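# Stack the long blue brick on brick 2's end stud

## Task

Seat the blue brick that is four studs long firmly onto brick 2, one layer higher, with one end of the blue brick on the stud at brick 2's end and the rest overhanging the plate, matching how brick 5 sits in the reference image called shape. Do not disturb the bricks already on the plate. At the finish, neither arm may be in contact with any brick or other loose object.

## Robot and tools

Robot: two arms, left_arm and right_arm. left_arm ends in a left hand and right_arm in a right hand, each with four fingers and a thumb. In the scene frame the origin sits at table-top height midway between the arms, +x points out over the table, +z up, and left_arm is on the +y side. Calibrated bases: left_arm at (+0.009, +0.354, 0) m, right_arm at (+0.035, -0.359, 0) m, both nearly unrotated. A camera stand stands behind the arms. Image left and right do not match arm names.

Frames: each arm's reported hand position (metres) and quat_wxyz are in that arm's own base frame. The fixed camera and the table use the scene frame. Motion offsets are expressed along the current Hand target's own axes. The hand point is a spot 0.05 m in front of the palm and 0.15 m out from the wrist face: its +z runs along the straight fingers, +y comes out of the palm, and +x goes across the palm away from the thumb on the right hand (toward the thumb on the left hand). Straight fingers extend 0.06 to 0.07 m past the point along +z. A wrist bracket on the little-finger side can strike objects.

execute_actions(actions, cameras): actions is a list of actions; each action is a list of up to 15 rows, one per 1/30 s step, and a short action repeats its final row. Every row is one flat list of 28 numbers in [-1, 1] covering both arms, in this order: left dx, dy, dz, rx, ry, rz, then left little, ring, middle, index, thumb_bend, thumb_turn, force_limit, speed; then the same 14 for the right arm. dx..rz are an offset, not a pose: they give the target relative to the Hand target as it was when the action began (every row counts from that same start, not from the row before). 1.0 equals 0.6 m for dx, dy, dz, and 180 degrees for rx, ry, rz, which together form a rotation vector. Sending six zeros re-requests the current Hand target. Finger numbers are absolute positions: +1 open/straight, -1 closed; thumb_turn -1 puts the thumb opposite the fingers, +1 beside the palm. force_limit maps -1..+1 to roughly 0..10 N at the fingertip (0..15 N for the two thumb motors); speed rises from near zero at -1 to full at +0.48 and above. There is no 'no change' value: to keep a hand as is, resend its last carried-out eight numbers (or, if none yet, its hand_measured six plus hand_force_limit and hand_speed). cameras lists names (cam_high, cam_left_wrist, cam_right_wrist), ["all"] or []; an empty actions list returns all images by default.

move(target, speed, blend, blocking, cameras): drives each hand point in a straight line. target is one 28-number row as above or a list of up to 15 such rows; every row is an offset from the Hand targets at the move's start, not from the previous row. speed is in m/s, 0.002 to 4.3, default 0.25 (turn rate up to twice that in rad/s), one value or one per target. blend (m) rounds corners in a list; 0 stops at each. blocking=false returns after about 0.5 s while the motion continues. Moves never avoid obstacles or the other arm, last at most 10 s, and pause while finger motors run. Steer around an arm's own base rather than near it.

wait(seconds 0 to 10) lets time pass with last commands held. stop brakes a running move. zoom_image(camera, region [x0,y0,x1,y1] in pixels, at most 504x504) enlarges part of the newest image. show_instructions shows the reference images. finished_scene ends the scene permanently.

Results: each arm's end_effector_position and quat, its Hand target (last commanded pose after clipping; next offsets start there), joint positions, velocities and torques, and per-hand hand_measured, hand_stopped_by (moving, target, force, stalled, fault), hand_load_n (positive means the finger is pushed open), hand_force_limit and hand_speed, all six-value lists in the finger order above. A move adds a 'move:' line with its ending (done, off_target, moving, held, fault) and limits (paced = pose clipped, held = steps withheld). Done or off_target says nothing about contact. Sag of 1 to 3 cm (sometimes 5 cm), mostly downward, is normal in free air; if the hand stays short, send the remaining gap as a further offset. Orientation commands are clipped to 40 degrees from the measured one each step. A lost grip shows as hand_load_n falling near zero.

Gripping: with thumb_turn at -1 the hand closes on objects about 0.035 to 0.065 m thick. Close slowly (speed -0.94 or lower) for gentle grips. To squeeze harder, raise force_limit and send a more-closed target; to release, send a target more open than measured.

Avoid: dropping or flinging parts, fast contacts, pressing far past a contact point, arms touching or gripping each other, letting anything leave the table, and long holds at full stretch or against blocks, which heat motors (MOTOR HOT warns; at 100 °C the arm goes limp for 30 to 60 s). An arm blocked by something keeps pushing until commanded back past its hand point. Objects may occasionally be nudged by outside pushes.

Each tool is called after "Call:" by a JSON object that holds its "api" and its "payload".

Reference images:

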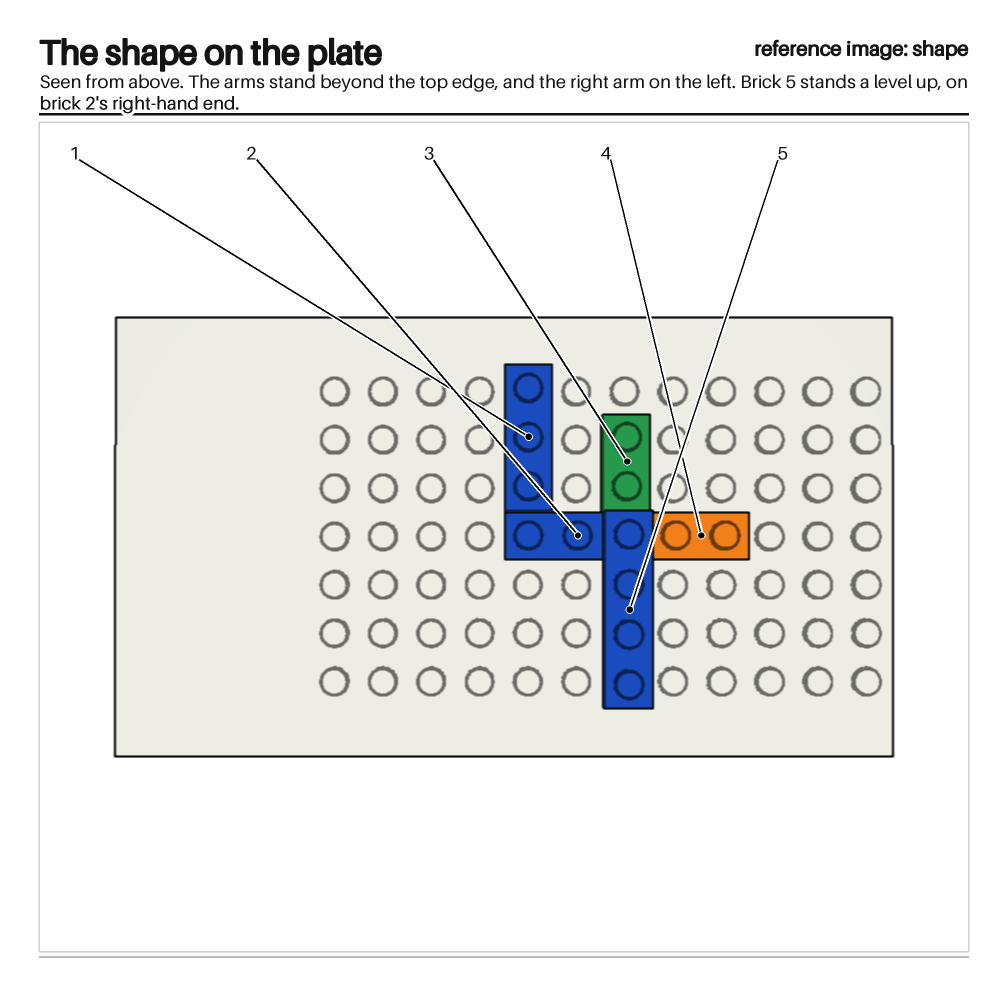

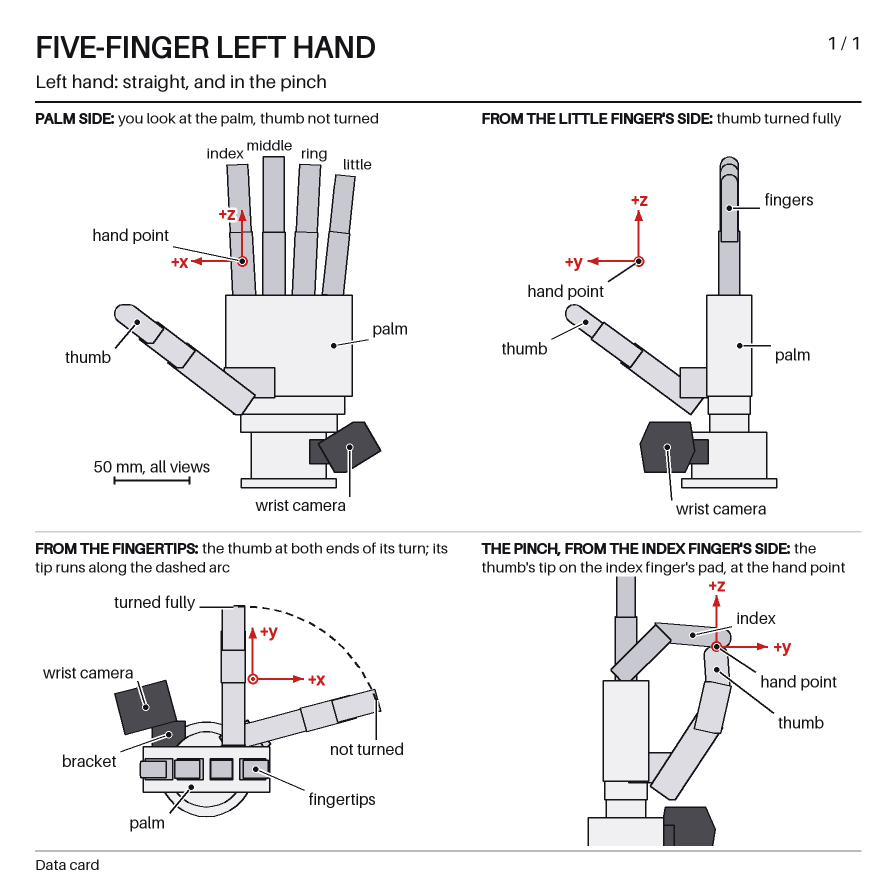

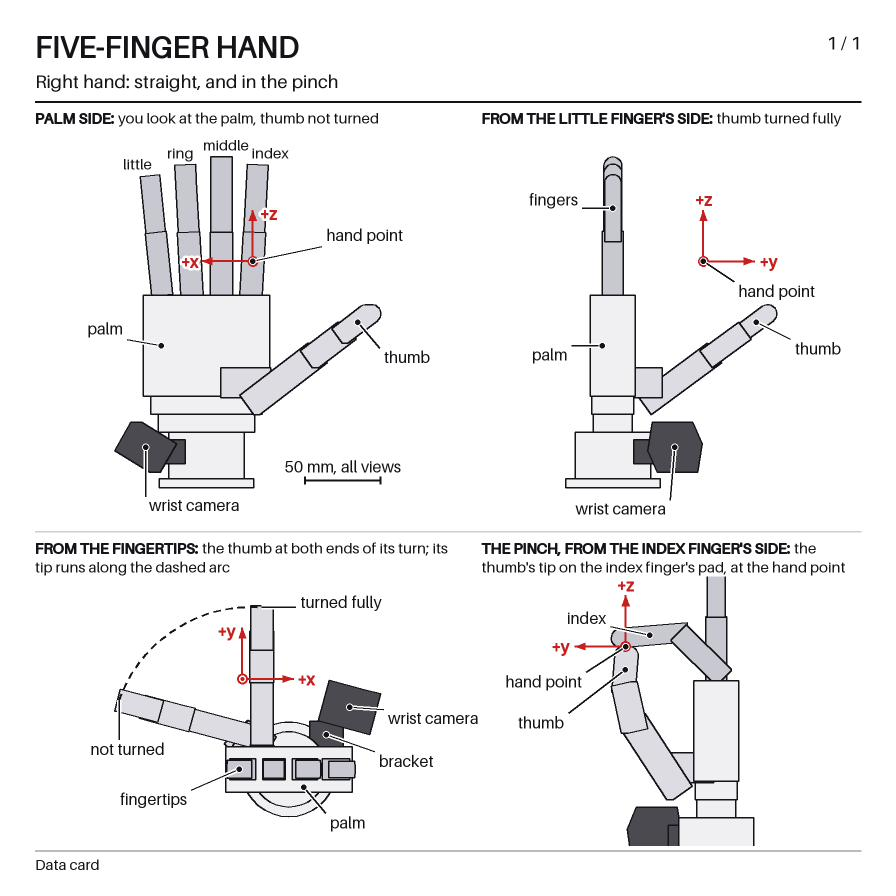

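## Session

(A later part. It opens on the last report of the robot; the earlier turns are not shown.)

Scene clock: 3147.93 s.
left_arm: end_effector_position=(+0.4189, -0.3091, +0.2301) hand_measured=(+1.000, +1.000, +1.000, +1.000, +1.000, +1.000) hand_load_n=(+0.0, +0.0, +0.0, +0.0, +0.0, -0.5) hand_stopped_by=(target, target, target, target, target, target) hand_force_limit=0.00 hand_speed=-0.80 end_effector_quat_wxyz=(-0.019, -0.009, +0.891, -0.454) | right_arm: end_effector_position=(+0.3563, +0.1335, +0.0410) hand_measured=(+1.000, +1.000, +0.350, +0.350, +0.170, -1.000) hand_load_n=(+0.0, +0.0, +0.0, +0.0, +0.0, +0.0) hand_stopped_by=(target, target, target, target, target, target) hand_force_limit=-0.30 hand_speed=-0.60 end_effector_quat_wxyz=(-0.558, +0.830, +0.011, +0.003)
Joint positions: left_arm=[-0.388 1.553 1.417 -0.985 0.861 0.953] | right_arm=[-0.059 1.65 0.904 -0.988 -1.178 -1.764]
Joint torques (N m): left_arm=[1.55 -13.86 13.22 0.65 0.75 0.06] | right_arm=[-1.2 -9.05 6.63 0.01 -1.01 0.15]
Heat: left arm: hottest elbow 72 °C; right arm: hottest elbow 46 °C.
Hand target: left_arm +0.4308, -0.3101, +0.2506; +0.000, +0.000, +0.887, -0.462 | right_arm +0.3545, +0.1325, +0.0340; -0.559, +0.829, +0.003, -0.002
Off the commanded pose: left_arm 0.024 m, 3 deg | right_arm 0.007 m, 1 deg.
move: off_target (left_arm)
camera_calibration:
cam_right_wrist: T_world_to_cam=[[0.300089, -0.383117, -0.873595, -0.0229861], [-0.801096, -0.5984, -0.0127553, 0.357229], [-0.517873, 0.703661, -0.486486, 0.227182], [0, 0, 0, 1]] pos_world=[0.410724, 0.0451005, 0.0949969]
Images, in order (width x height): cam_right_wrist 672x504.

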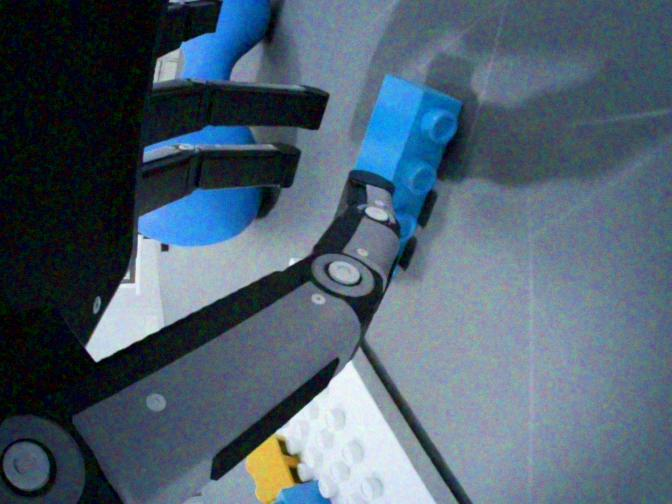

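Call:
{"api": "move", "payload": {"target": [0,0,0,0,0,0,1,1,1,1,1,1,0,-0.8,0,0.0208,0.0085,0,0,0,1,1,0.35,0.35,0.17,-1,-0.3,-0.6], "speed": 0.06, "cameras": ["cam_right_wrist","cam_left_wrist"]}}

Call:
{"api": "zoom_image", "payload": {"camera": "cam_right_wrist", "region": [280, 0, 520, 240]}}

Scene clock: 3155.53 s.
left_arm: end_effector_position=(+0.4189, -0.3091, +0.2301) hand_measured=(+1.000, +1.000, +1.000, +1.000, +1.000, +1.000) hand_load_n=(+0.0, +0.0, +0.0, +0.0, +0.0, -0.5) hand_stopped_by=(target, target, target, target, target, target) hand_force_limit=0.00 hand_speed=-0.80 end_effector_quat_wxyz=(-0.019, -0.009, +0.891, -0.454) | right_arm: end_effector_position=(+0.3570, +0.1335, +0.0284) hand_measured=(+1.000, +1.000, +0.350, +0.350, +0.170, -1.000) hand_load_n=(+0.0, -0.5, +0.0, +0.0, +0.0, +0.0) hand_stopped_by=(target, target, target, target, target, target) hand_force_limit=-0.30 hand_speed=-0.60 end_effector_quat_wxyz=(-0.558, +0.830, +0.011, +0.004)
Joint positions: left_arm=[-0.388 1.553 1.417 -0.985 0.861 0.953] | right_arm=[-0.059 1.676 0.894 -0.949 -1.179 -1.764]
Joint torques (N m): left_arm=[1.73 -13.98 13.27 0.58 0.74 0.07] | right_arm=[-1.03 -9.17 6.3 -0.05 -1 0.17]
Heat: left arm: hottest elbow 72 °C; right arm: hottest elbow 44 °C.
Hand target: left_arm +0.4308, -0.3101, +0.2506; +0.000, +0.000, +0.887, -0.462 | right_arm +0.3543, +0.1326, +0.0205; -0.559, +0.829, +0.003, -0.003
Off the commanded pose: left_arm 0.024 m, 3 deg | right_arm 0.008 m, 1 deg.
move: off_target (left_arm)
camera_calibration:
cam_left_wrist: T_world_to_cam=[[-0.254805, -0.543548, 0.799769, -0.248628], [-0.800058, 0.583033, 0.14135, 0.479178], [-0.543122, -0.603845, -0.583429, 0.293783], [0, 0, 0, 1]] pos_world=[0.479579, -0.237118, 0.302515]
cam_right_wrist: T_world_to_cam=[[0.302374, -0.382921, -0.872892, -0.0350969], [-0.801133, -0.598298, -0.0150546, 0.35775], [-0.516485, 0.703855, -0.48768, 0.220928], [0, 0, 0, 1]] pos_world=[0.411324, 0.0451007, 0.0824921]
Images, in order (width x height): cam_left_wrist 672x504, cam_right_wrist 672x504.

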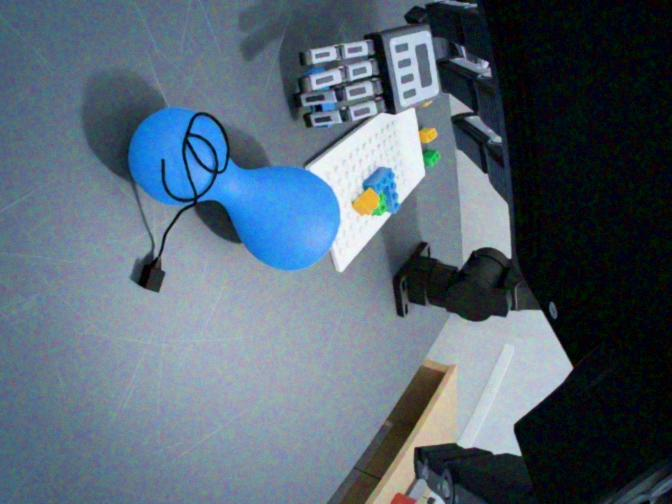

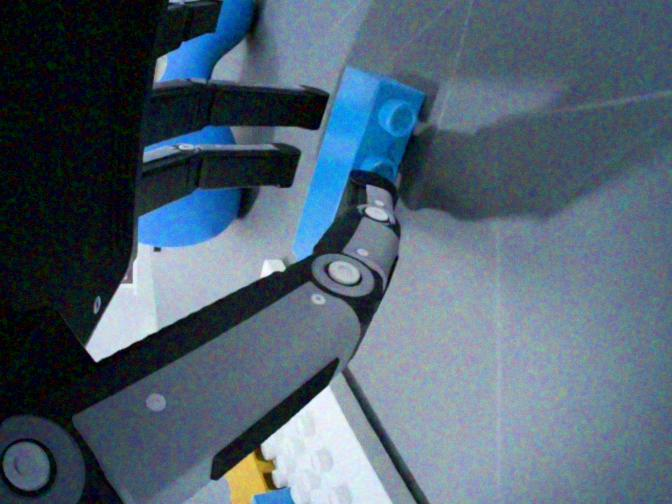

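Scaled by 2.100 from the camera's 672x504 image, which has a finer 960x720 frame.

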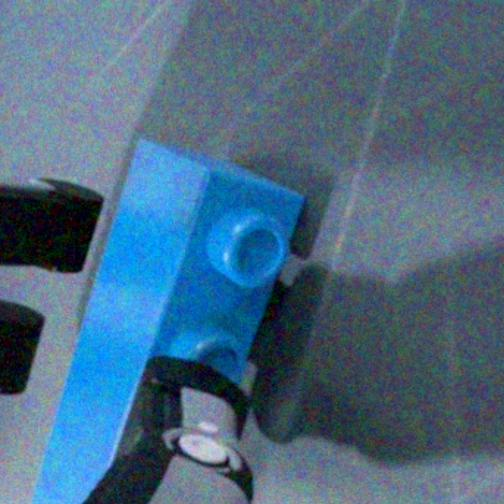

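Call:
{"api": "move", "payload": {"target": [0,0,0,0,0,0,1,1,1,1,1,1,0,-0.8,0,0,0,0,0,0,1,1,-0.3,-0.3,0.17,-1,-0.1,-0.8], "speed": 0.06, "cameras": ["cam_right_wrist","cam_left_wrist"]}}

Call:
{"api": "zoom_image", "payload": {"camera": "cam_right_wrist", "region": [280, 0, 520, 240]}}

Scene clock: 3161.90 s.
left_arm: end_effector_position=(+0.4189, -0.3091, +0.2301) hand_measured=(+1.000, +1.000, +1.000, +1.000, +1.000, +1.000) hand_load_n=(+0.0, +0.0, +0.0, +0.0, +0.0, +0.0) hand_stopped_by=(target, target, target, target, target, target) hand_force_limit=0.00 hand_speed=-0.80 end_effector_quat_wxyz=(-0.019, -0.009, +0.891, -0.454) | right_arm: end_effector_position=(+0.3573, +0.1348, +0.0299) hand_measured=(+1.000, +1.000, +0.022, +0.020, +0.172, -1.000) hand_load_n=(+0.0, +0.0, +9.5, +4.5, +4.0, +0.0) hand_stopped_by=(target, target, force, force, target, target) hand_force_limit=-0.10 hand_speed=-0.80 end_effector_quat_wxyz=(-0.562, +0.827, +0.010, +0.004)
Joint positions: left_arm=[-0.388 1.553 1.417 -0.985 0.861 0.953] | right_arm=[-0.059 1.676 0.894 -0.949 -1.189 -1.763]
Joint torques (N m): left_arm=[1.55 -13.92 13.23 0.62 0.75 0.07] | right_arm=[-1.2 -9.17 6.3 0.01 -0.57 0.15]
Heat: left arm: hottest elbow 72 °C; right arm: hottest elbow 42 °C.
Hand target: left_arm +0.4308, -0.3101, +0.2506; +0.000, +0.000, +0.887, -0.462 | right_arm +0.3544, +0.1326, +0.0205; -0.559, +0.829, +0.003, -0.002
Off the commanded pose: left_arm 0.024 m, 3 deg | right_arm 0.010 m, 1 deg.
move: off_target (left_arm)
camera_calibration:
cam_left_wrist: T_world_to_cam=[[-0.254805, -0.543548, 0.799769, -0.248628], [-0.800058, 0.583033, 0.14135, 0.479178], [-0.543122, -0.603845, -0.583429, 0.293783], [0, 0, 0, 1]] pos_world=[0.479579, -0.237118, 0.302515]
cam_right_wrist: T_world_to_cam=[[0.301523, -0.375019, -0.87661, -0.0340271], [-0.802349, -0.596493, -0.0207972, 0.359176], [-0.515092, 0.709618, -0.480752, 0.219527], [0, 0, 0, 1]] pos_world=[0.411521, 0.0457043, 0.0831796]
Images, in order (width x height): cam_left_wrist 672x504, cam_right_wrist 672x504.

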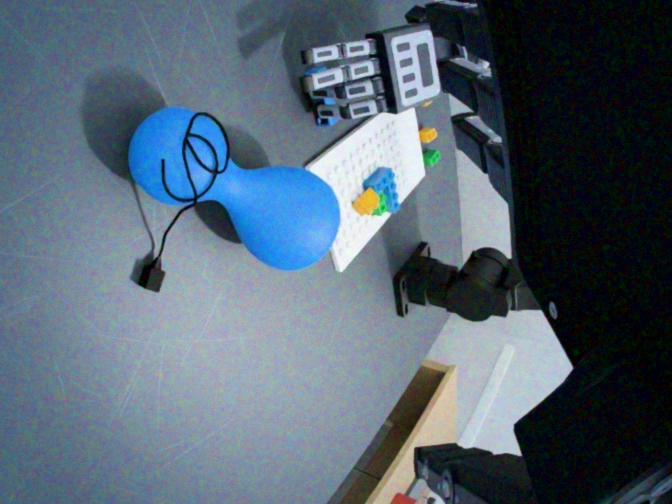

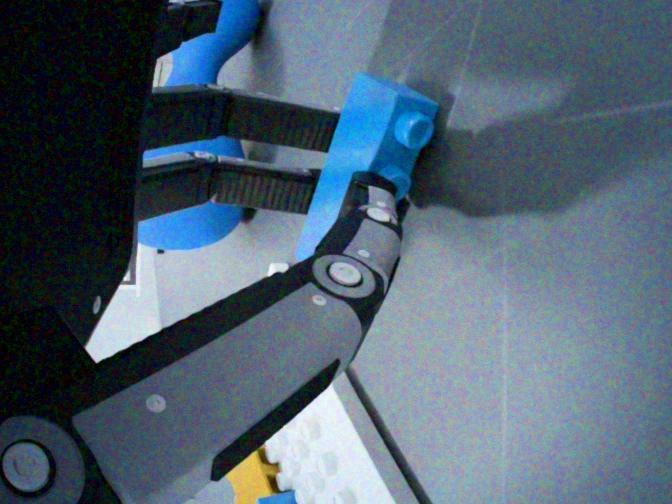

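Scaled by 2.100 from the camera's 672x504 image, which has a finer 960x720 frame.

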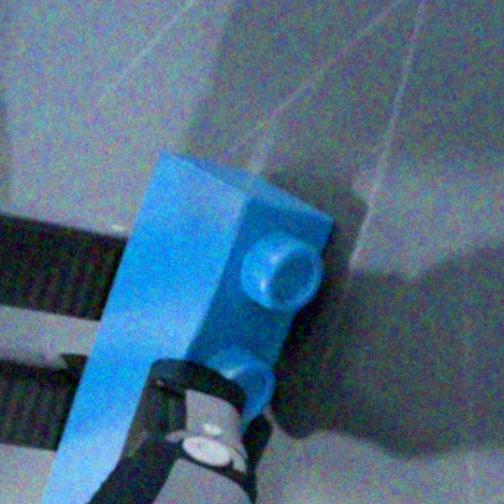

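Call:
{"api": "move", "payload": {"target": [[0,0,0,0,0,0,1,1,1,1,1,1,0,-0.8,0,-0.0927,-0.0375,0,0,0,1,1,-0.3,-0.3,0.17,-1,-0.1,-0.8],[0,0,0,0,0,0,1,1,1,1,1,1,0,-0.8,-0.0957,-0.138,-0.012,0.0002,0.4605,0.1861,1,1,-0.3,-0.3,0.17,-1,-0.1,-0.8]], "speed": [0.1,0.22], "cameras": ["all"]}}

Scene clock: 3186.47 s.
left_arm: end_effector_position=(+0.4189, -0.3091, +0.2301) hand_measured=(+1.000, +1.000, +1.000, +1.000, +1.000, +1.000) hand_load_n=(-0.5, +0.0, +0.0, +0.0, +0.0, +0.0) hand_stopped_by=(target, target, target, target, target, target) hand_force_limit=0.00 hand_speed=-0.80 end_effector_quat_wxyz=(-0.019, -0.009, +0.891, -0.454) | right_arm: end_effector_position=(+0.2923, +0.1484, +0.0887) hand_measured=(+1.000, +1.000, +0.022, +0.020, +0.172, -1.000) hand_load_n=(+0.0, +0.0, +8.5, +4.0, +6.0, +0.0) hand_stopped_by=(target, target, force, force, target, target) hand_force_limit=-0.10 hand_speed=-0.80 end_effector_quat_wxyz=(-0.392, +0.595, -0.581, +0.394)
Joint positions: left_arm=[-0.388 1.553 1.417 -0.985 0.861 0.953] | right_arm=[0.711 0.685 0.228 -0.039 0.639 0.299]
Joint torques (N m): left_arm=[1.85 -13.86 13.18 0.59 0.75 0.05] | right_arm=[-0.32 0.32 13.24 0.99 0.38 0.2]
Heat: left arm: hottest elbow 72 °C; right arm: hottest elbow 40 °C.
Hand target: left_arm +0.4308, -0.3101, +0.2506; +0.000, +0.000, +0.887, -0.462 | right_arm +0.2968, +0.1565, +0.1001; -0.399, +0.592, -0.581, +0.391
Off the commanded pose: left_arm 0.024 m, 3 deg | right_arm 0.015 m, 1 deg.
move: off_target (left_arm, right_arm)
camera_calibration:
cam_left_wrist: T_world_to_cam=[[-0.254805, -0.543548, 0.799769, -0.248628], [-0.800058, 0.583033, 0.14135, 0.479178], [-0.543122, -0.603845, -0.583429, 0.293783], [0, 0, 0, 1]] pos_world=[0.479579, -0.237118, 0.302515]
cam_right_wrist: T_world_to_cam=[[-0.387552, -0.296823, -0.872754, 0.23163], [-0.598324, 0.801226, -0.00680651, 0.0480351], [0.701293, 0.519551, -0.488113, -0.122048], [0, 0, 0, 1]] pos_world=[0.204101, 0.0936765, 0.14291]

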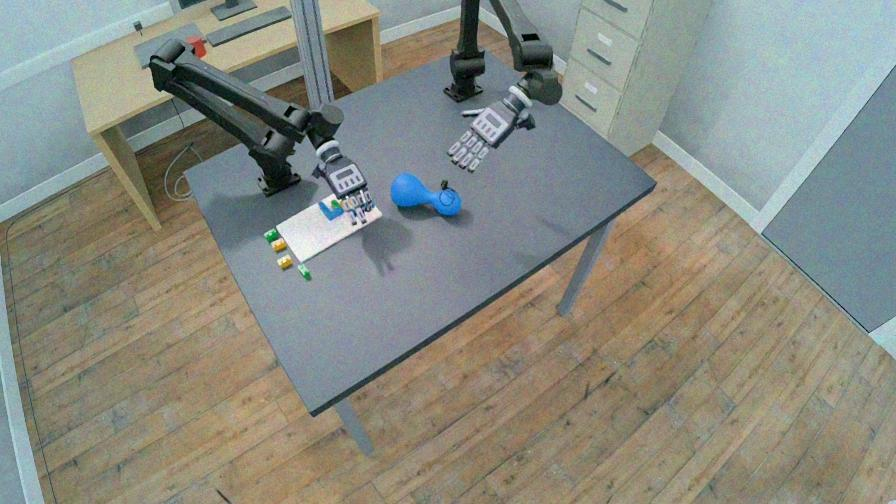

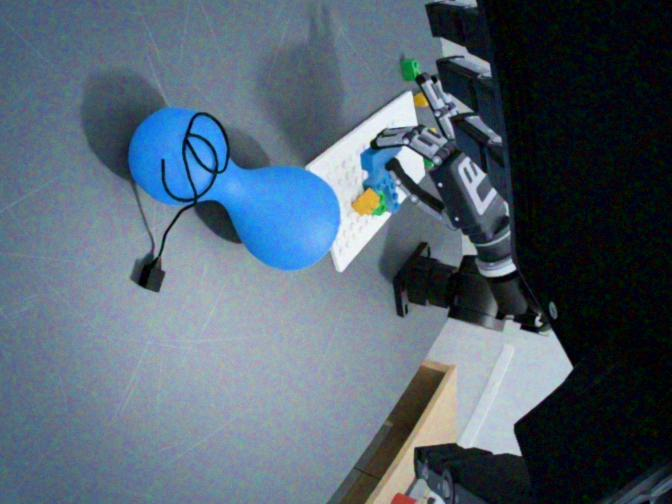

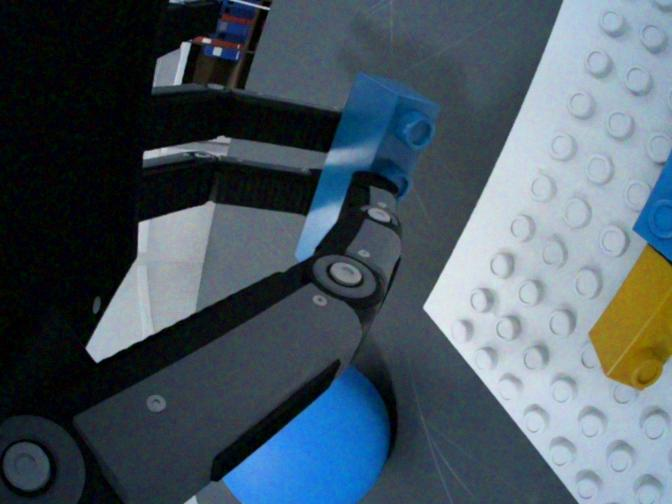

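Call:
{"api": "zoom_image", "payload": {"camera": "cam_right_wrist", "region": [280, 50, 470, 280]}}

Scaled by 2.191 from the camera's 672x504 image, which has a finer 960x720 frame.

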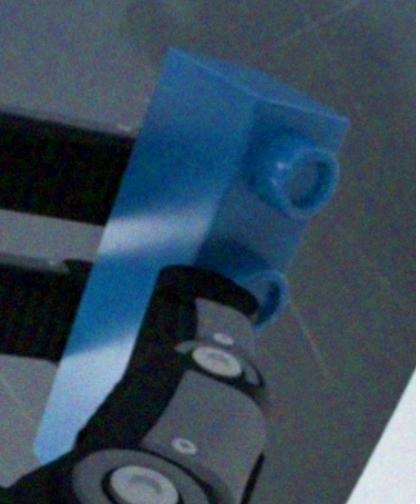

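Call:
{"api": "move", "payload": {"target": [0,0,0,0,0,0,1,1,1,1,1,1,0,-0.8,0.0003,0.0567,0.0377,0,0,0,1,1,-0.3,-0.3,0.17,-1,-0.1,-0.8], "speed": 0.08, "cameras": ["cam_right_wrist","cam_left_wrist"]}}

Call:
{"api": "zoom_image", "payload": {"camera": "cam_left_wrist", "region": [300, 80, 460, 240]}}

Scene clock: 3245.20 s.
left_arm: end_effector_position=(+0.4189, -0.3091, +0.2301) hand_measured=(+1.000, +1.000, +1.000, +1.000, +1.000, +1.000) hand_load_n=(+0.0, -0.5, +0.0, +0.0, +0.0, +0.0) hand_stopped_by=(target, target, target, target, target, target) hand_force_limit=0.00 hand_speed=-0.80 end_effector_quat_wxyz=(-0.019, -0.009, +0.891, -0.454) | right_arm: end_effector_position=(+0.3038, +0.1596, +0.0629) hand_measured=(+1.000, +1.000, +0.022, +0.020, +0.172, -1.000) hand_load_n=(+0.0, +0.0, +8.5, +4.0, +6.0, +0.5) hand_stopped_by=(target, target, force, force, target, target) hand_force_limit=-0.10 hand_speed=-0.80 end_effector_quat_wxyz=(-0.401, +0.593, -0.580, +0.389)
Joint positions: left_arm=[-0.388 1.553 1.417 -0.985 0.861 0.953] | right_arm=[0.705 0.863 0.195 0.188 0.622 0.298]
Joint torques (N m): left_arm=[1.67 -13.74 13.2 0.59 0.74 0.07] | right_arm=[-1.49 -0.97 8.91 2.15 0.06 0.08]
Heat: left arm: hottest elbow 72 °C; right arm: hottest elbow 46 °C.
Hand target: left_arm +0.4308, -0.3101, +0.2506; +0.000, +0.000, +0.887, -0.462 | right_arm +0.3051, +0.1564, +0.0600; -0.399, +0.592, -0.581, +0.392
Off the commanded pose: left_arm 0.024 m, 3 deg | right_arm 0.004 m, 0 deg.
move: off_target (left_arm)
camera_calibration:
cam_left_wrist: T_world_to_cam=[[-0.254805, -0.543548, 0.799769, -0.248628], [-0.800058, 0.583033, 0.14135, 0.479178], [-0.543122, -0.603845, -0.583429, 0.293783], [0, 0, 0, 1]] pos_world=[0.479579, -0.237118, 0.302515]
cam_right_wrist: T_world_to_cam=[[-0.378746, -0.28679, -0.879945, 0.213088], [-0.605858, 0.795571, 0.00148257, 0.0484099], [0.699634, 0.533683, -0.475074, -0.151149], [0, 0, 0, 1]] pos_world=[0.215785, 0.103264, 0.115627]
Images, in order (width x height): cam_left_wrist 672x504, cam_right_wrist 672x504.

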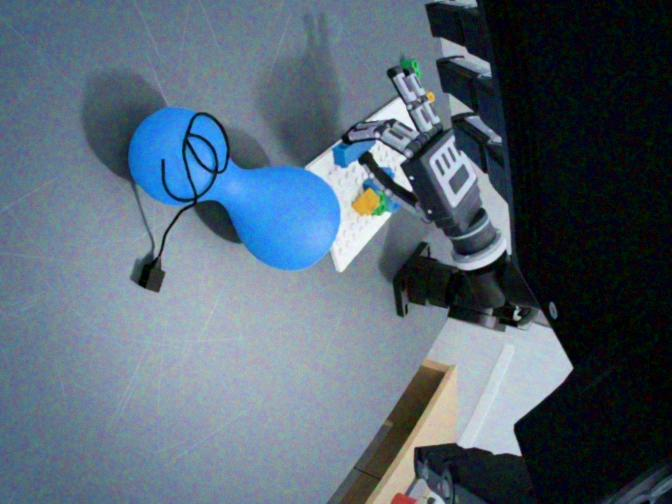

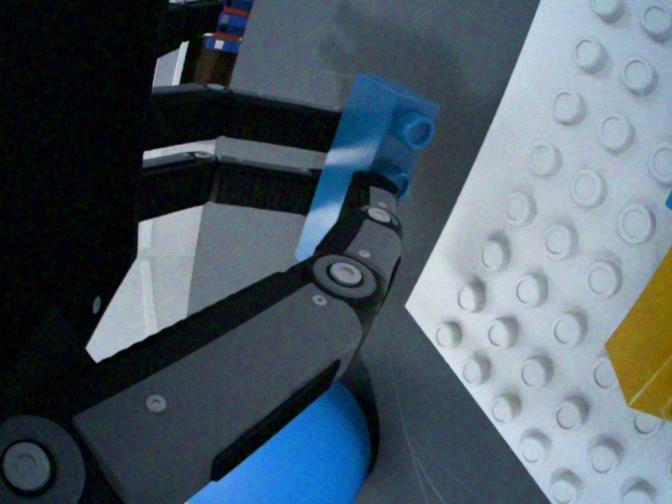

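Scaled by 3.150 from the camera's 672x504 image, which has a finer 960x720 frame.

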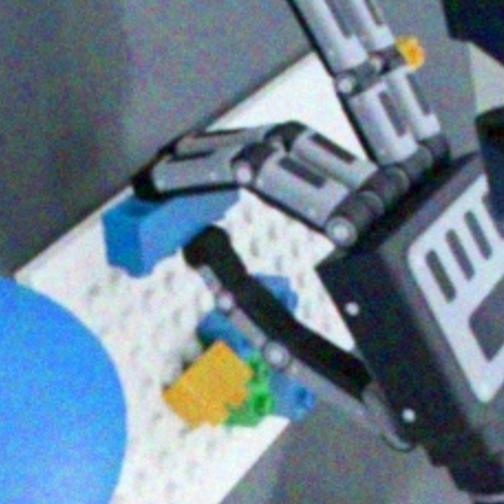

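Call:
{"api": "move", "payload": {"target": [0,0,0,0,0,0,1,1,1,1,1,1,0,-0.8,-0.0001,0.0393,0.0095,0,0,0,1,1,-0.3,-0.3,0.17,-1,-0.1,-0.8], "speed": 0.06, "cameras": ["cam_right_wrist","cam_left_wrist"]}}

Call:
{"api": "zoom_image", "payload": {"camera": "cam_left_wrist", "region": [300, 80, 460, 240]}}

Call:
{"api": "zoom_image", "payload": {"camera": "cam_right_wrist", "region": [280, 50, 520, 290]}}

Scene clock: 3255.33 s.
left_arm: end_effector_position=(+0.4189, -0.3091, +0.2301) hand_measured=(+1.000, +1.000, +1.000, +1.000, +1.000, +1.000) hand_load_n=(+0.0, +0.0, +0.0, +0.0, +0.0, +0.0) hand_stopped_by=(target, target, target, target, target, target) hand_force_limit=0.00 hand_speed=-0.80 end_effector_quat_wxyz=(-0.019, -0.009, +0.891, -0.454) | right_arm: end_effector_position=(+0.3027, +0.1578, +0.0392) hand_measured=(+1.000, +1.000, +0.022, +0.020, +0.172, -1.000) hand_load_n=(+0.0, +0.0, +8.5, +4.0, +6.0, +0.0) hand_stopped_by=(target, target, force, force, target, target) hand_force_limit=-0.10 hand_speed=-0.80 end_effector_quat_wxyz=(-0.400, +0.592, -0.580, +0.391)
Joint positions: left_arm=[-0.388 1.553 1.417 -0.985 0.861 0.953] | right_arm=[0.705 0.975 0.153 0.34 0.625 0.298]
Joint torques (N m): left_arm=[1.61 -13.92 13.26 0.61 0.74 0.08] | right_arm=[-0.79 -1.08 7.65 2.1 0.36 0.13]
Heat: left arm: hottest elbow 72 °C; right arm: hottest elbow 45 °C.
Hand target: left_arm +0.4308, -0.3101, +0.2506; +0.000, +0.000, +0.887, -0.462 | right_arm +0.3014, +0.1563, +0.0359; -0.399, +0.592, -0.581, +0.391
Off the commanded pose: left_arm 0.024 m, 3 deg | right_arm 0.004 m, 0 deg.
move: off_target (left_arm)
camera_calibration:
cam_left_wrist: T_world_to_cam=[[-0.254805, -0.543548, 0.799769, -0.248628], [-0.800058, 0.583033, 0.14135, 0.479178], [-0.543122, -0.603845, -0.583429, 0.293783], [0, 0, 0, 1]] pos_world=[0.479579, -0.237118, 0.302515]
cam_right_wrist: T_world_to_cam=[[-0.379728, -0.287543, -0.879276, 0.191741], [-0.603439, 0.797409, -0.000166333, 0.0482166], [0.70119, 0.530526, -0.476313, -0.160562], [0, 0, 0, 1]] pos_world=[0.21449, 0.101868, 0.0921232]
Images, in order (width x height): cam_left_wrist 672x504, cam_right_wrist 672x504.

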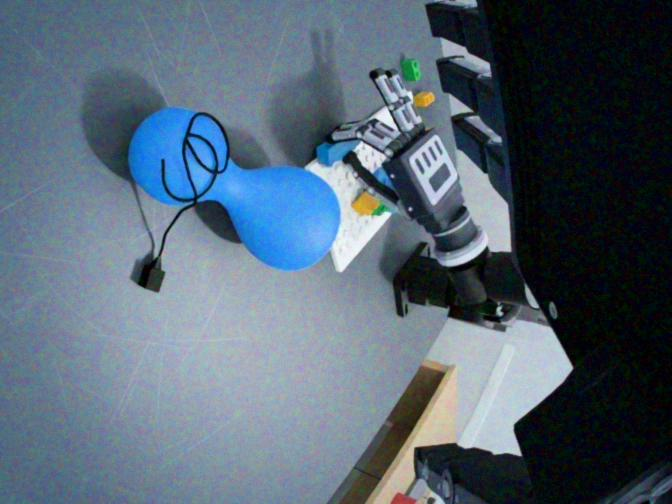

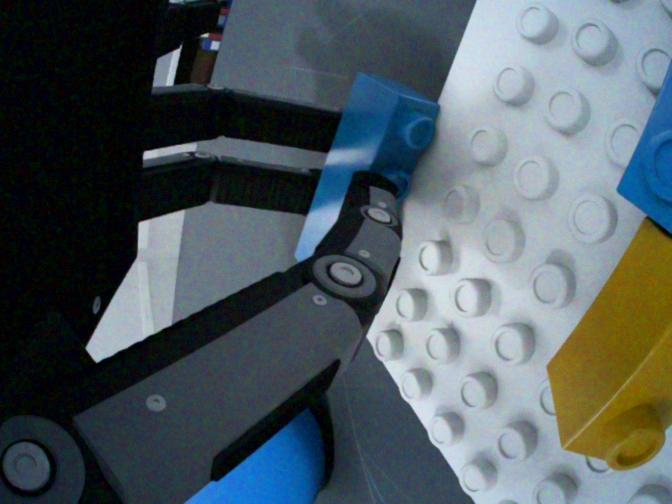

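Scaled by 3.150 from the camera's 672x504 image, which has a finer 960x720 frame.

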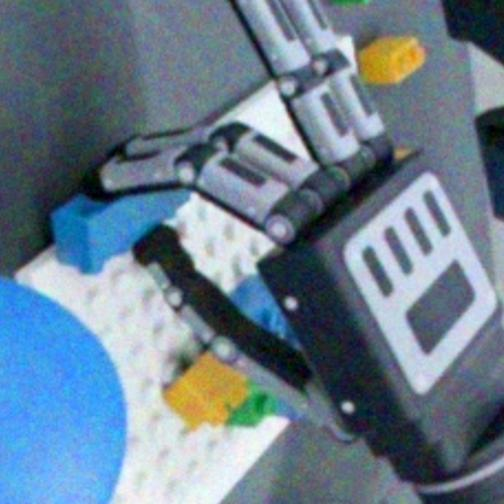

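Scaled by 2.100 from the camera's 672x504 image, which has a finer 960x720 frame.

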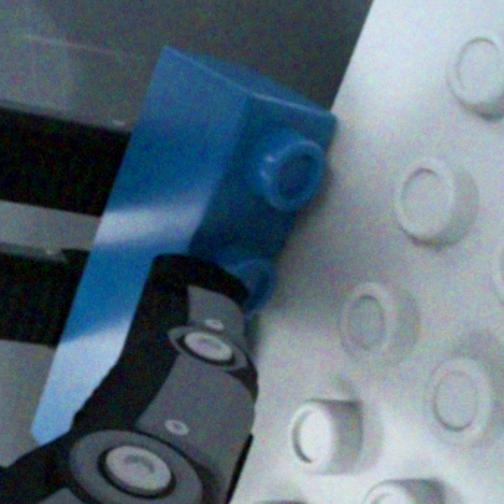

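Call:
{"api": "move", "payload": {"target": [[0,0,0,0,0,0,1,1,1,1,1,1,0,-0.8,-0.0003,-0.0135,-0.0198,0,0,0,1,1,-0.3,-0.3,0.17,-1,-0.1,-0.8],[0,0,0,0,0,0,1,1,1,1,1,1,0,-0.8,-0.0002,0.0038,-0.0071,0,0,0,1,1,-0.3,-0.3,0.17,-1,-0.1,-0.8]], "speed": 0.06, "cameras": ["cam_right_wrist","cam_left_wrist"]}}

Call:
{"api": "zoom_image", "payload": {"camera": "cam_right_wrist", "region": [280, 50, 520, 290]}}

Call:
{"api": "zoom_image", "payload": {"camera": "cam_left_wrist", "region": [300, 100, 420, 220]}}

Scene clock: 3284.73 s.
left_arm: end_effector_position=(+0.4189, -0.3091, +0.2301) hand_measured=(+1.000, +1.000, +1.000, +1.000, +1.000, +1.000) hand_load_n=(-0.5, +0.0, +0.0, -0.5, +0.0, -0.5) hand_stopped_by=(target, target, target, target, target, target) hand_force_limit=0.00 hand_speed=-0.80 end_effector_quat_wxyz=(-0.019, -0.009, +0.891, -0.454) | right_arm: end_effector_position=(+0.2980, +0.1567, +0.0387) hand_measured=(+1.000, +1.000, +0.022, +0.020, +0.172, -1.000) hand_load_n=(+0.0, +0.0, +8.0, +4.0, +6.0, +0.0) hand_stopped_by=(target, target, force, force, target, target) hand_force_limit=-0.10 hand_speed=-0.80 end_effector_quat_wxyz=(-0.398, +0.592, -0.581, +0.393)
Joint positions: left_arm=[-0.388 1.553 1.417 -0.985 0.861 0.953] | right_arm=[0.723 0.957 0.145 0.324 0.647 0.306]
Joint torques (N m): left_arm=[1.73 -13.8 13.2 0.59 0.74 0.07] | right_arm=[-0.97 -1.08 7.79 2.14 0.07 0.15]
Heat: left arm: hottest elbow 73 °C; right arm: hottest elbow 41 °C.
Hand target: left_arm +0.4308, -0.3101, +0.2506; +0.000, +0.000, +0.887, -0.462 | right_arm +0.2967, +0.1565, +0.0355; -0.399, +0.591, -0.581, +0.391
Off the commanded pose: left_arm 0.024 m, 3 deg | right_arm 0.004 m, 0 deg.
move: off_target (left_arm)
camera_calibration:
cam_left_wrist: T_world_to_cam=[[-0.254805, -0.543548, 0.799769, -0.248628], [-0.800058, 0.583033, 0.14135, 0.479178], [-0.543122, -0.603845, -0.583429, 0.293783], [0, 0, 0, 1]] pos_world=[0.479579, -0.237118, 0.302515]
cam_right_wrist: T_world_to_cam=[[-0.379378, -0.289303, -0.878849, 0.189409], [-0.59986, 0.800093, -0.00443276, 0.0449672], [0.704443, 0.525504, -0.477079, -0.157096], [0, 0, 0, 1]] pos_world=[0.209497, 0.101374, 0.0917142]
Images, in order (width x height): cam_left_wrist 672x504, cam_right_wrist 672x504.

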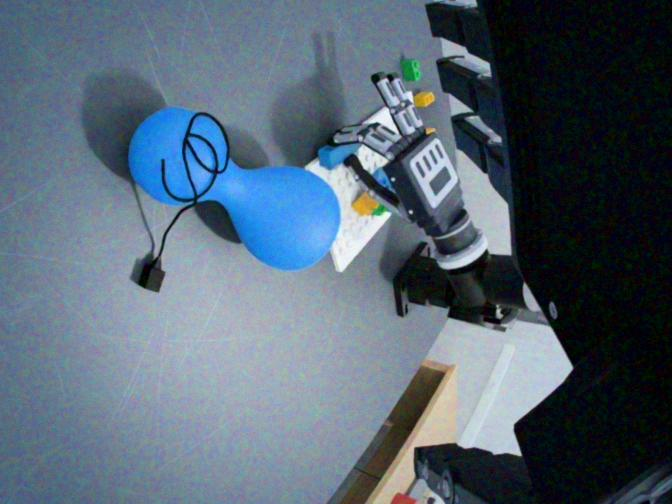

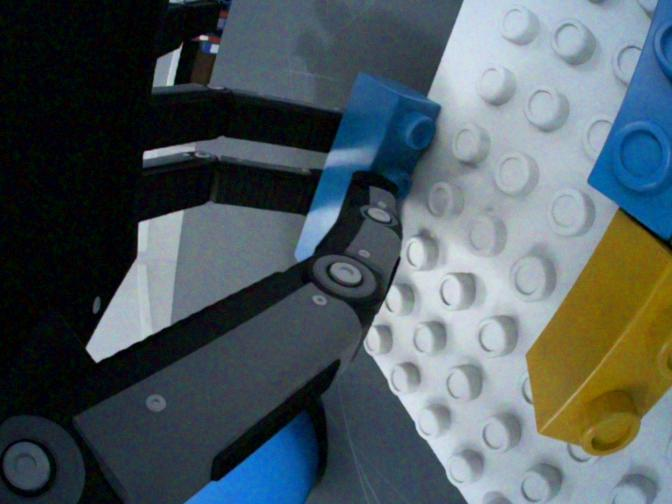

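Scaled by 2.100 from the camera's 672x504 image, which has a finer 960x720 frame.

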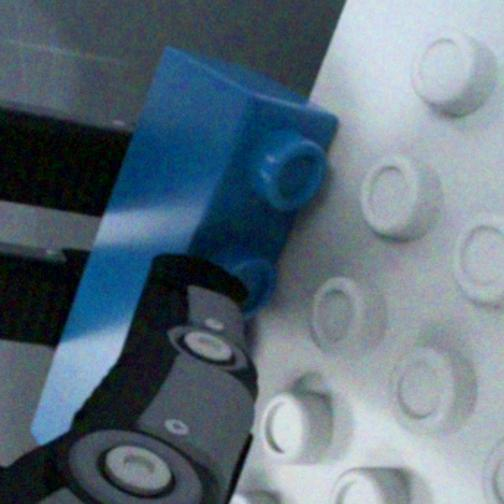

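Scaled by 4.200 from the camera's 672x504 image, which has a finer 960x720 frame.

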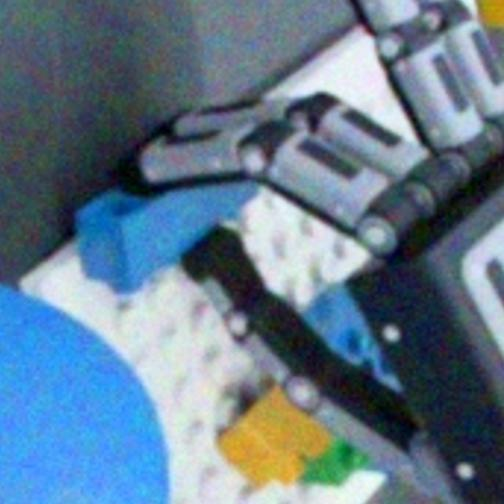

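Call:
{"api": "execute_actions", "payload": {"actions": []}}

Scene clock: 3312.80 s.
left_arm: end_effector_position=(+0.4189, -0.3091, +0.2301) hand_measured=(+1.000, +1.000, +1.000, +1.000, +1.000, +1.000) hand_load_n=(+0.0, +0.0, +0.0, +0.0, +0.0, +0.0) hand_stopped_by=(target, target, target, target, target, target) hand_force_limit=0.00 hand_speed=-0.80 end_effector_quat_wxyz=(-0.019, -0.009, +0.891, -0.454) | right_arm: end_effector_position=(+0.2980, +0.1567, +0.0387) hand_measured=(+1.000, +1.000, +0.022, +0.020, +0.172, -1.000) hand_load_n=(+0.0, +0.0, +8.0, +4.0, +5.5, +0.0) hand_stopped_by=(target, target, force, force, target, target) hand_force_limit=-0.10 hand_speed=-0.80 end_effector_quat_wxyz=(-0.398, +0.592, -0.581, +0.393)
Joint positions: left_arm=[-0.388 1.553 1.417 -0.985 0.861 0.953] | right_arm=[0.723 0.957 0.145 0.324 0.647 0.306]
Joint velocities: within noise
Joint torques (N m): left_arm=[1.67 -13.92 13.23 0.64 0.74 0.08] | right_arm=[-0.73 -1.2 7.76 2.11 0.06 0.15]
Heat: left arm: hottest elbow 73 °C; right arm: hottest elbow 41 °C.
Hand target: left_arm +0.4308, -0.3101, +0.2506; +0.000, +0.000, +0.887, -0.462 | right_arm +0.2967, +0.1565, +0.0355; -0.399, +0.592, -0.581, +0.391
Off the commanded pose: left_arm 0.024 m, 3 deg | right_arm 0.004 m, 0 deg.
camera_calibration:
cam_left_wrist: T_world_to_cam=[[-0.254805, -0.543548, 0.799769, -0.248628], [-0.800058, 0.583033, 0.14135, 0.479178], [-0.543122, -0.603845, -0.583429, 0.293783], [0, 0, 0, 1]] pos_world=[0.479579, -0.237118, 0.302515]
cam_right_wrist: T_world_to_cam=[[-0.379378, -0.289303, -0.878849, 0.189322], [-0.59986, 0.800093, -0.00443276, 0.0449667], [0.704443, 0.525504, -0.477079, -0.157144], [0, 0, 0, 1]] pos_world=[0.209497, 0.101374, 0.0916142]

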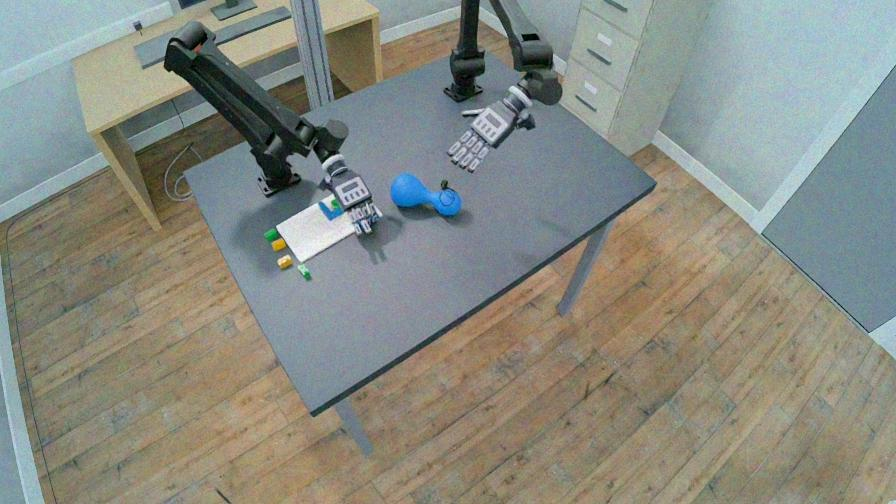

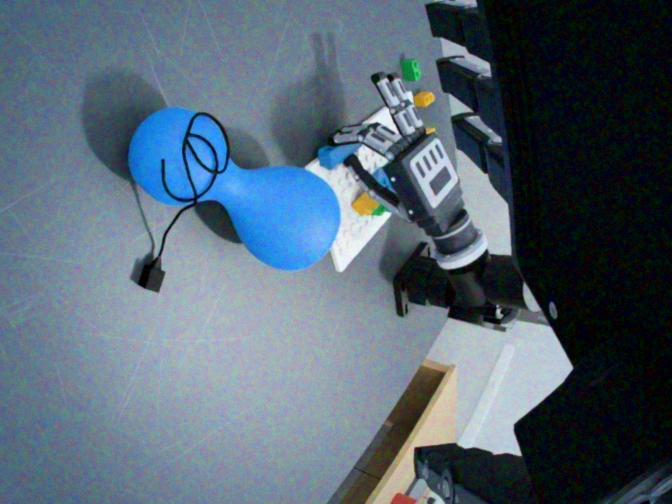

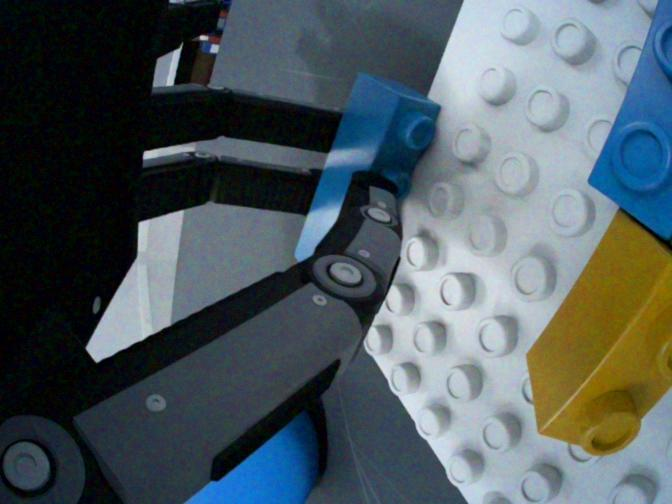

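Call:
{"api": "execute_actions", "payload": {"actions": [[[0,0,0,0,0,0,1,1,1,1,1,1,0,-0.8, 0,0,0,0,0,0,1,1,0.1,0.1,0.17,-1,-0.1,-0.9]],[[0,0,0,0,0,0,1,1,1,1,1,1,0,-0.8, 0,0,0,0,0,0,1,1,0.1,0.1,0.17,-1,-0.1,-0.9]]], "cameras": ["cam_left_wrist","cam_right_wrist"]}}

Scene clock: 3326.43 s.
left_arm: end_effector_position=(+0.4189, -0.3091, +0.2301) hand_measured=(+1.000, +1.000, +1.000, +1.000, +1.000, +1.000) hand_load_n=(+0.0, +0.0, +0.0, +0.0, +0.0, +0.0) hand_stopped_by=(target, target, target, target, target, target) hand_force_limit=0.00 hand_speed=-0.80 end_effector_quat_wxyz=(-0.019, -0.009, +0.891, -0.454) | right_arm: end_effector_position=(+0.2980, +0.1567, +0.0387) hand_measured=(+1.000, +1.000, +0.100, +0.100, +0.170, -1.000) hand_load_n=(+0.0, +0.0, -0.5, +0.0, +0.0, +0.0) hand_stopped_by=(target, target, target, target, target, target) hand_force_limit=-0.10 hand_speed=-0.90 end_effector_quat_wxyz=(-0.398, +0.592, -0.581, +0.393)
Joint positions: left_arm=[-0.388 1.553 1.417 -0.985 0.861 0.953] | right_arm=[0.723 0.957 0.145 0.324 0.647 0.306]
Joint torques (N m): left_arm=[1.61 -13.86 13.2 0.55 0.75 0.06] | right_arm=[-0.73 -1.03 7.76 2.15 0.06 0.13]
Heat: left arm: hottest elbow 73 °C; right arm: hottest elbow 41 °C.
Hand target: left_arm +0.4308, -0.3101, +0.2506; +0.000, +0.000, +0.887, -0.462 | right_arm +0.2967, +0.1565, +0.0355; -0.399, +0.591, -0.581, +0.391
Off the commanded pose: left_arm 0.024 m, 3 deg | right_arm 0.003 m, 0 deg.
camera_calibration:
cam_left_wrist: T_world_to_cam=[[-0.254805, -0.543548, 0.799769, -0.248628], [-0.800058, 0.583033, 0.14135, 0.479178], [-0.543122, -0.603845, -0.583429, 0.293783], [0, 0, 0, 1]] pos_world=[0.479579, -0.237118, 0.302515]
cam_right_wrist: T_world_to_cam=[[-0.379378, -0.289303, -0.878849, 0.189322], [-0.59986, 0.800093, -0.00443276, 0.0449667], [0.704443, 0.525504, -0.477079, -0.157144], [0, 0, 0, 1]] pos_world=[0.209497, 0.101374, 0.0916142]
Images, in order (width x height): cam_left_wrist 672x504, cam_right_wrist 672x504.

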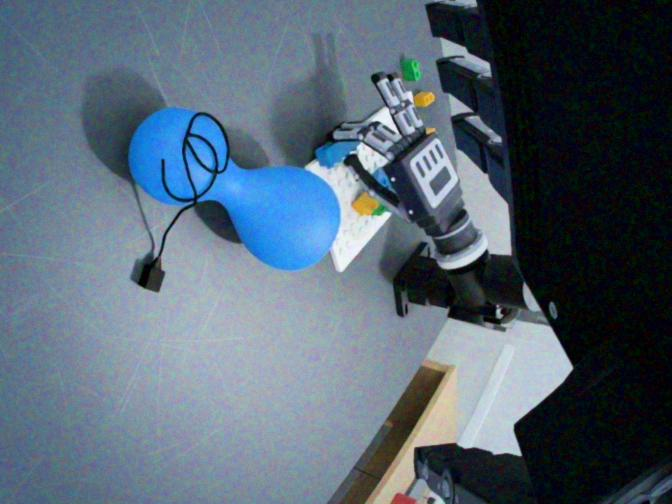

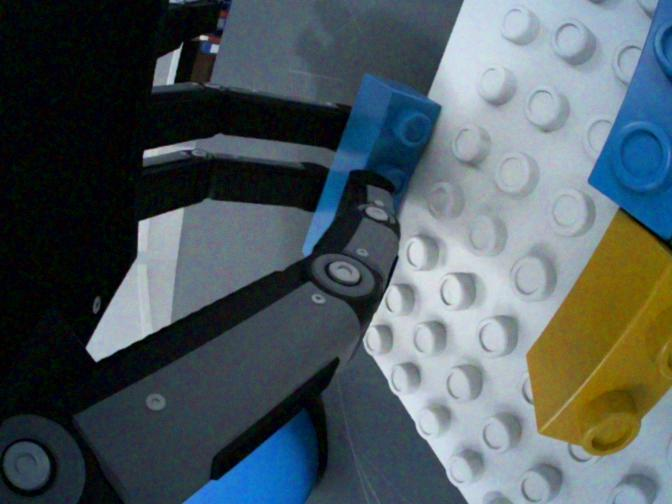

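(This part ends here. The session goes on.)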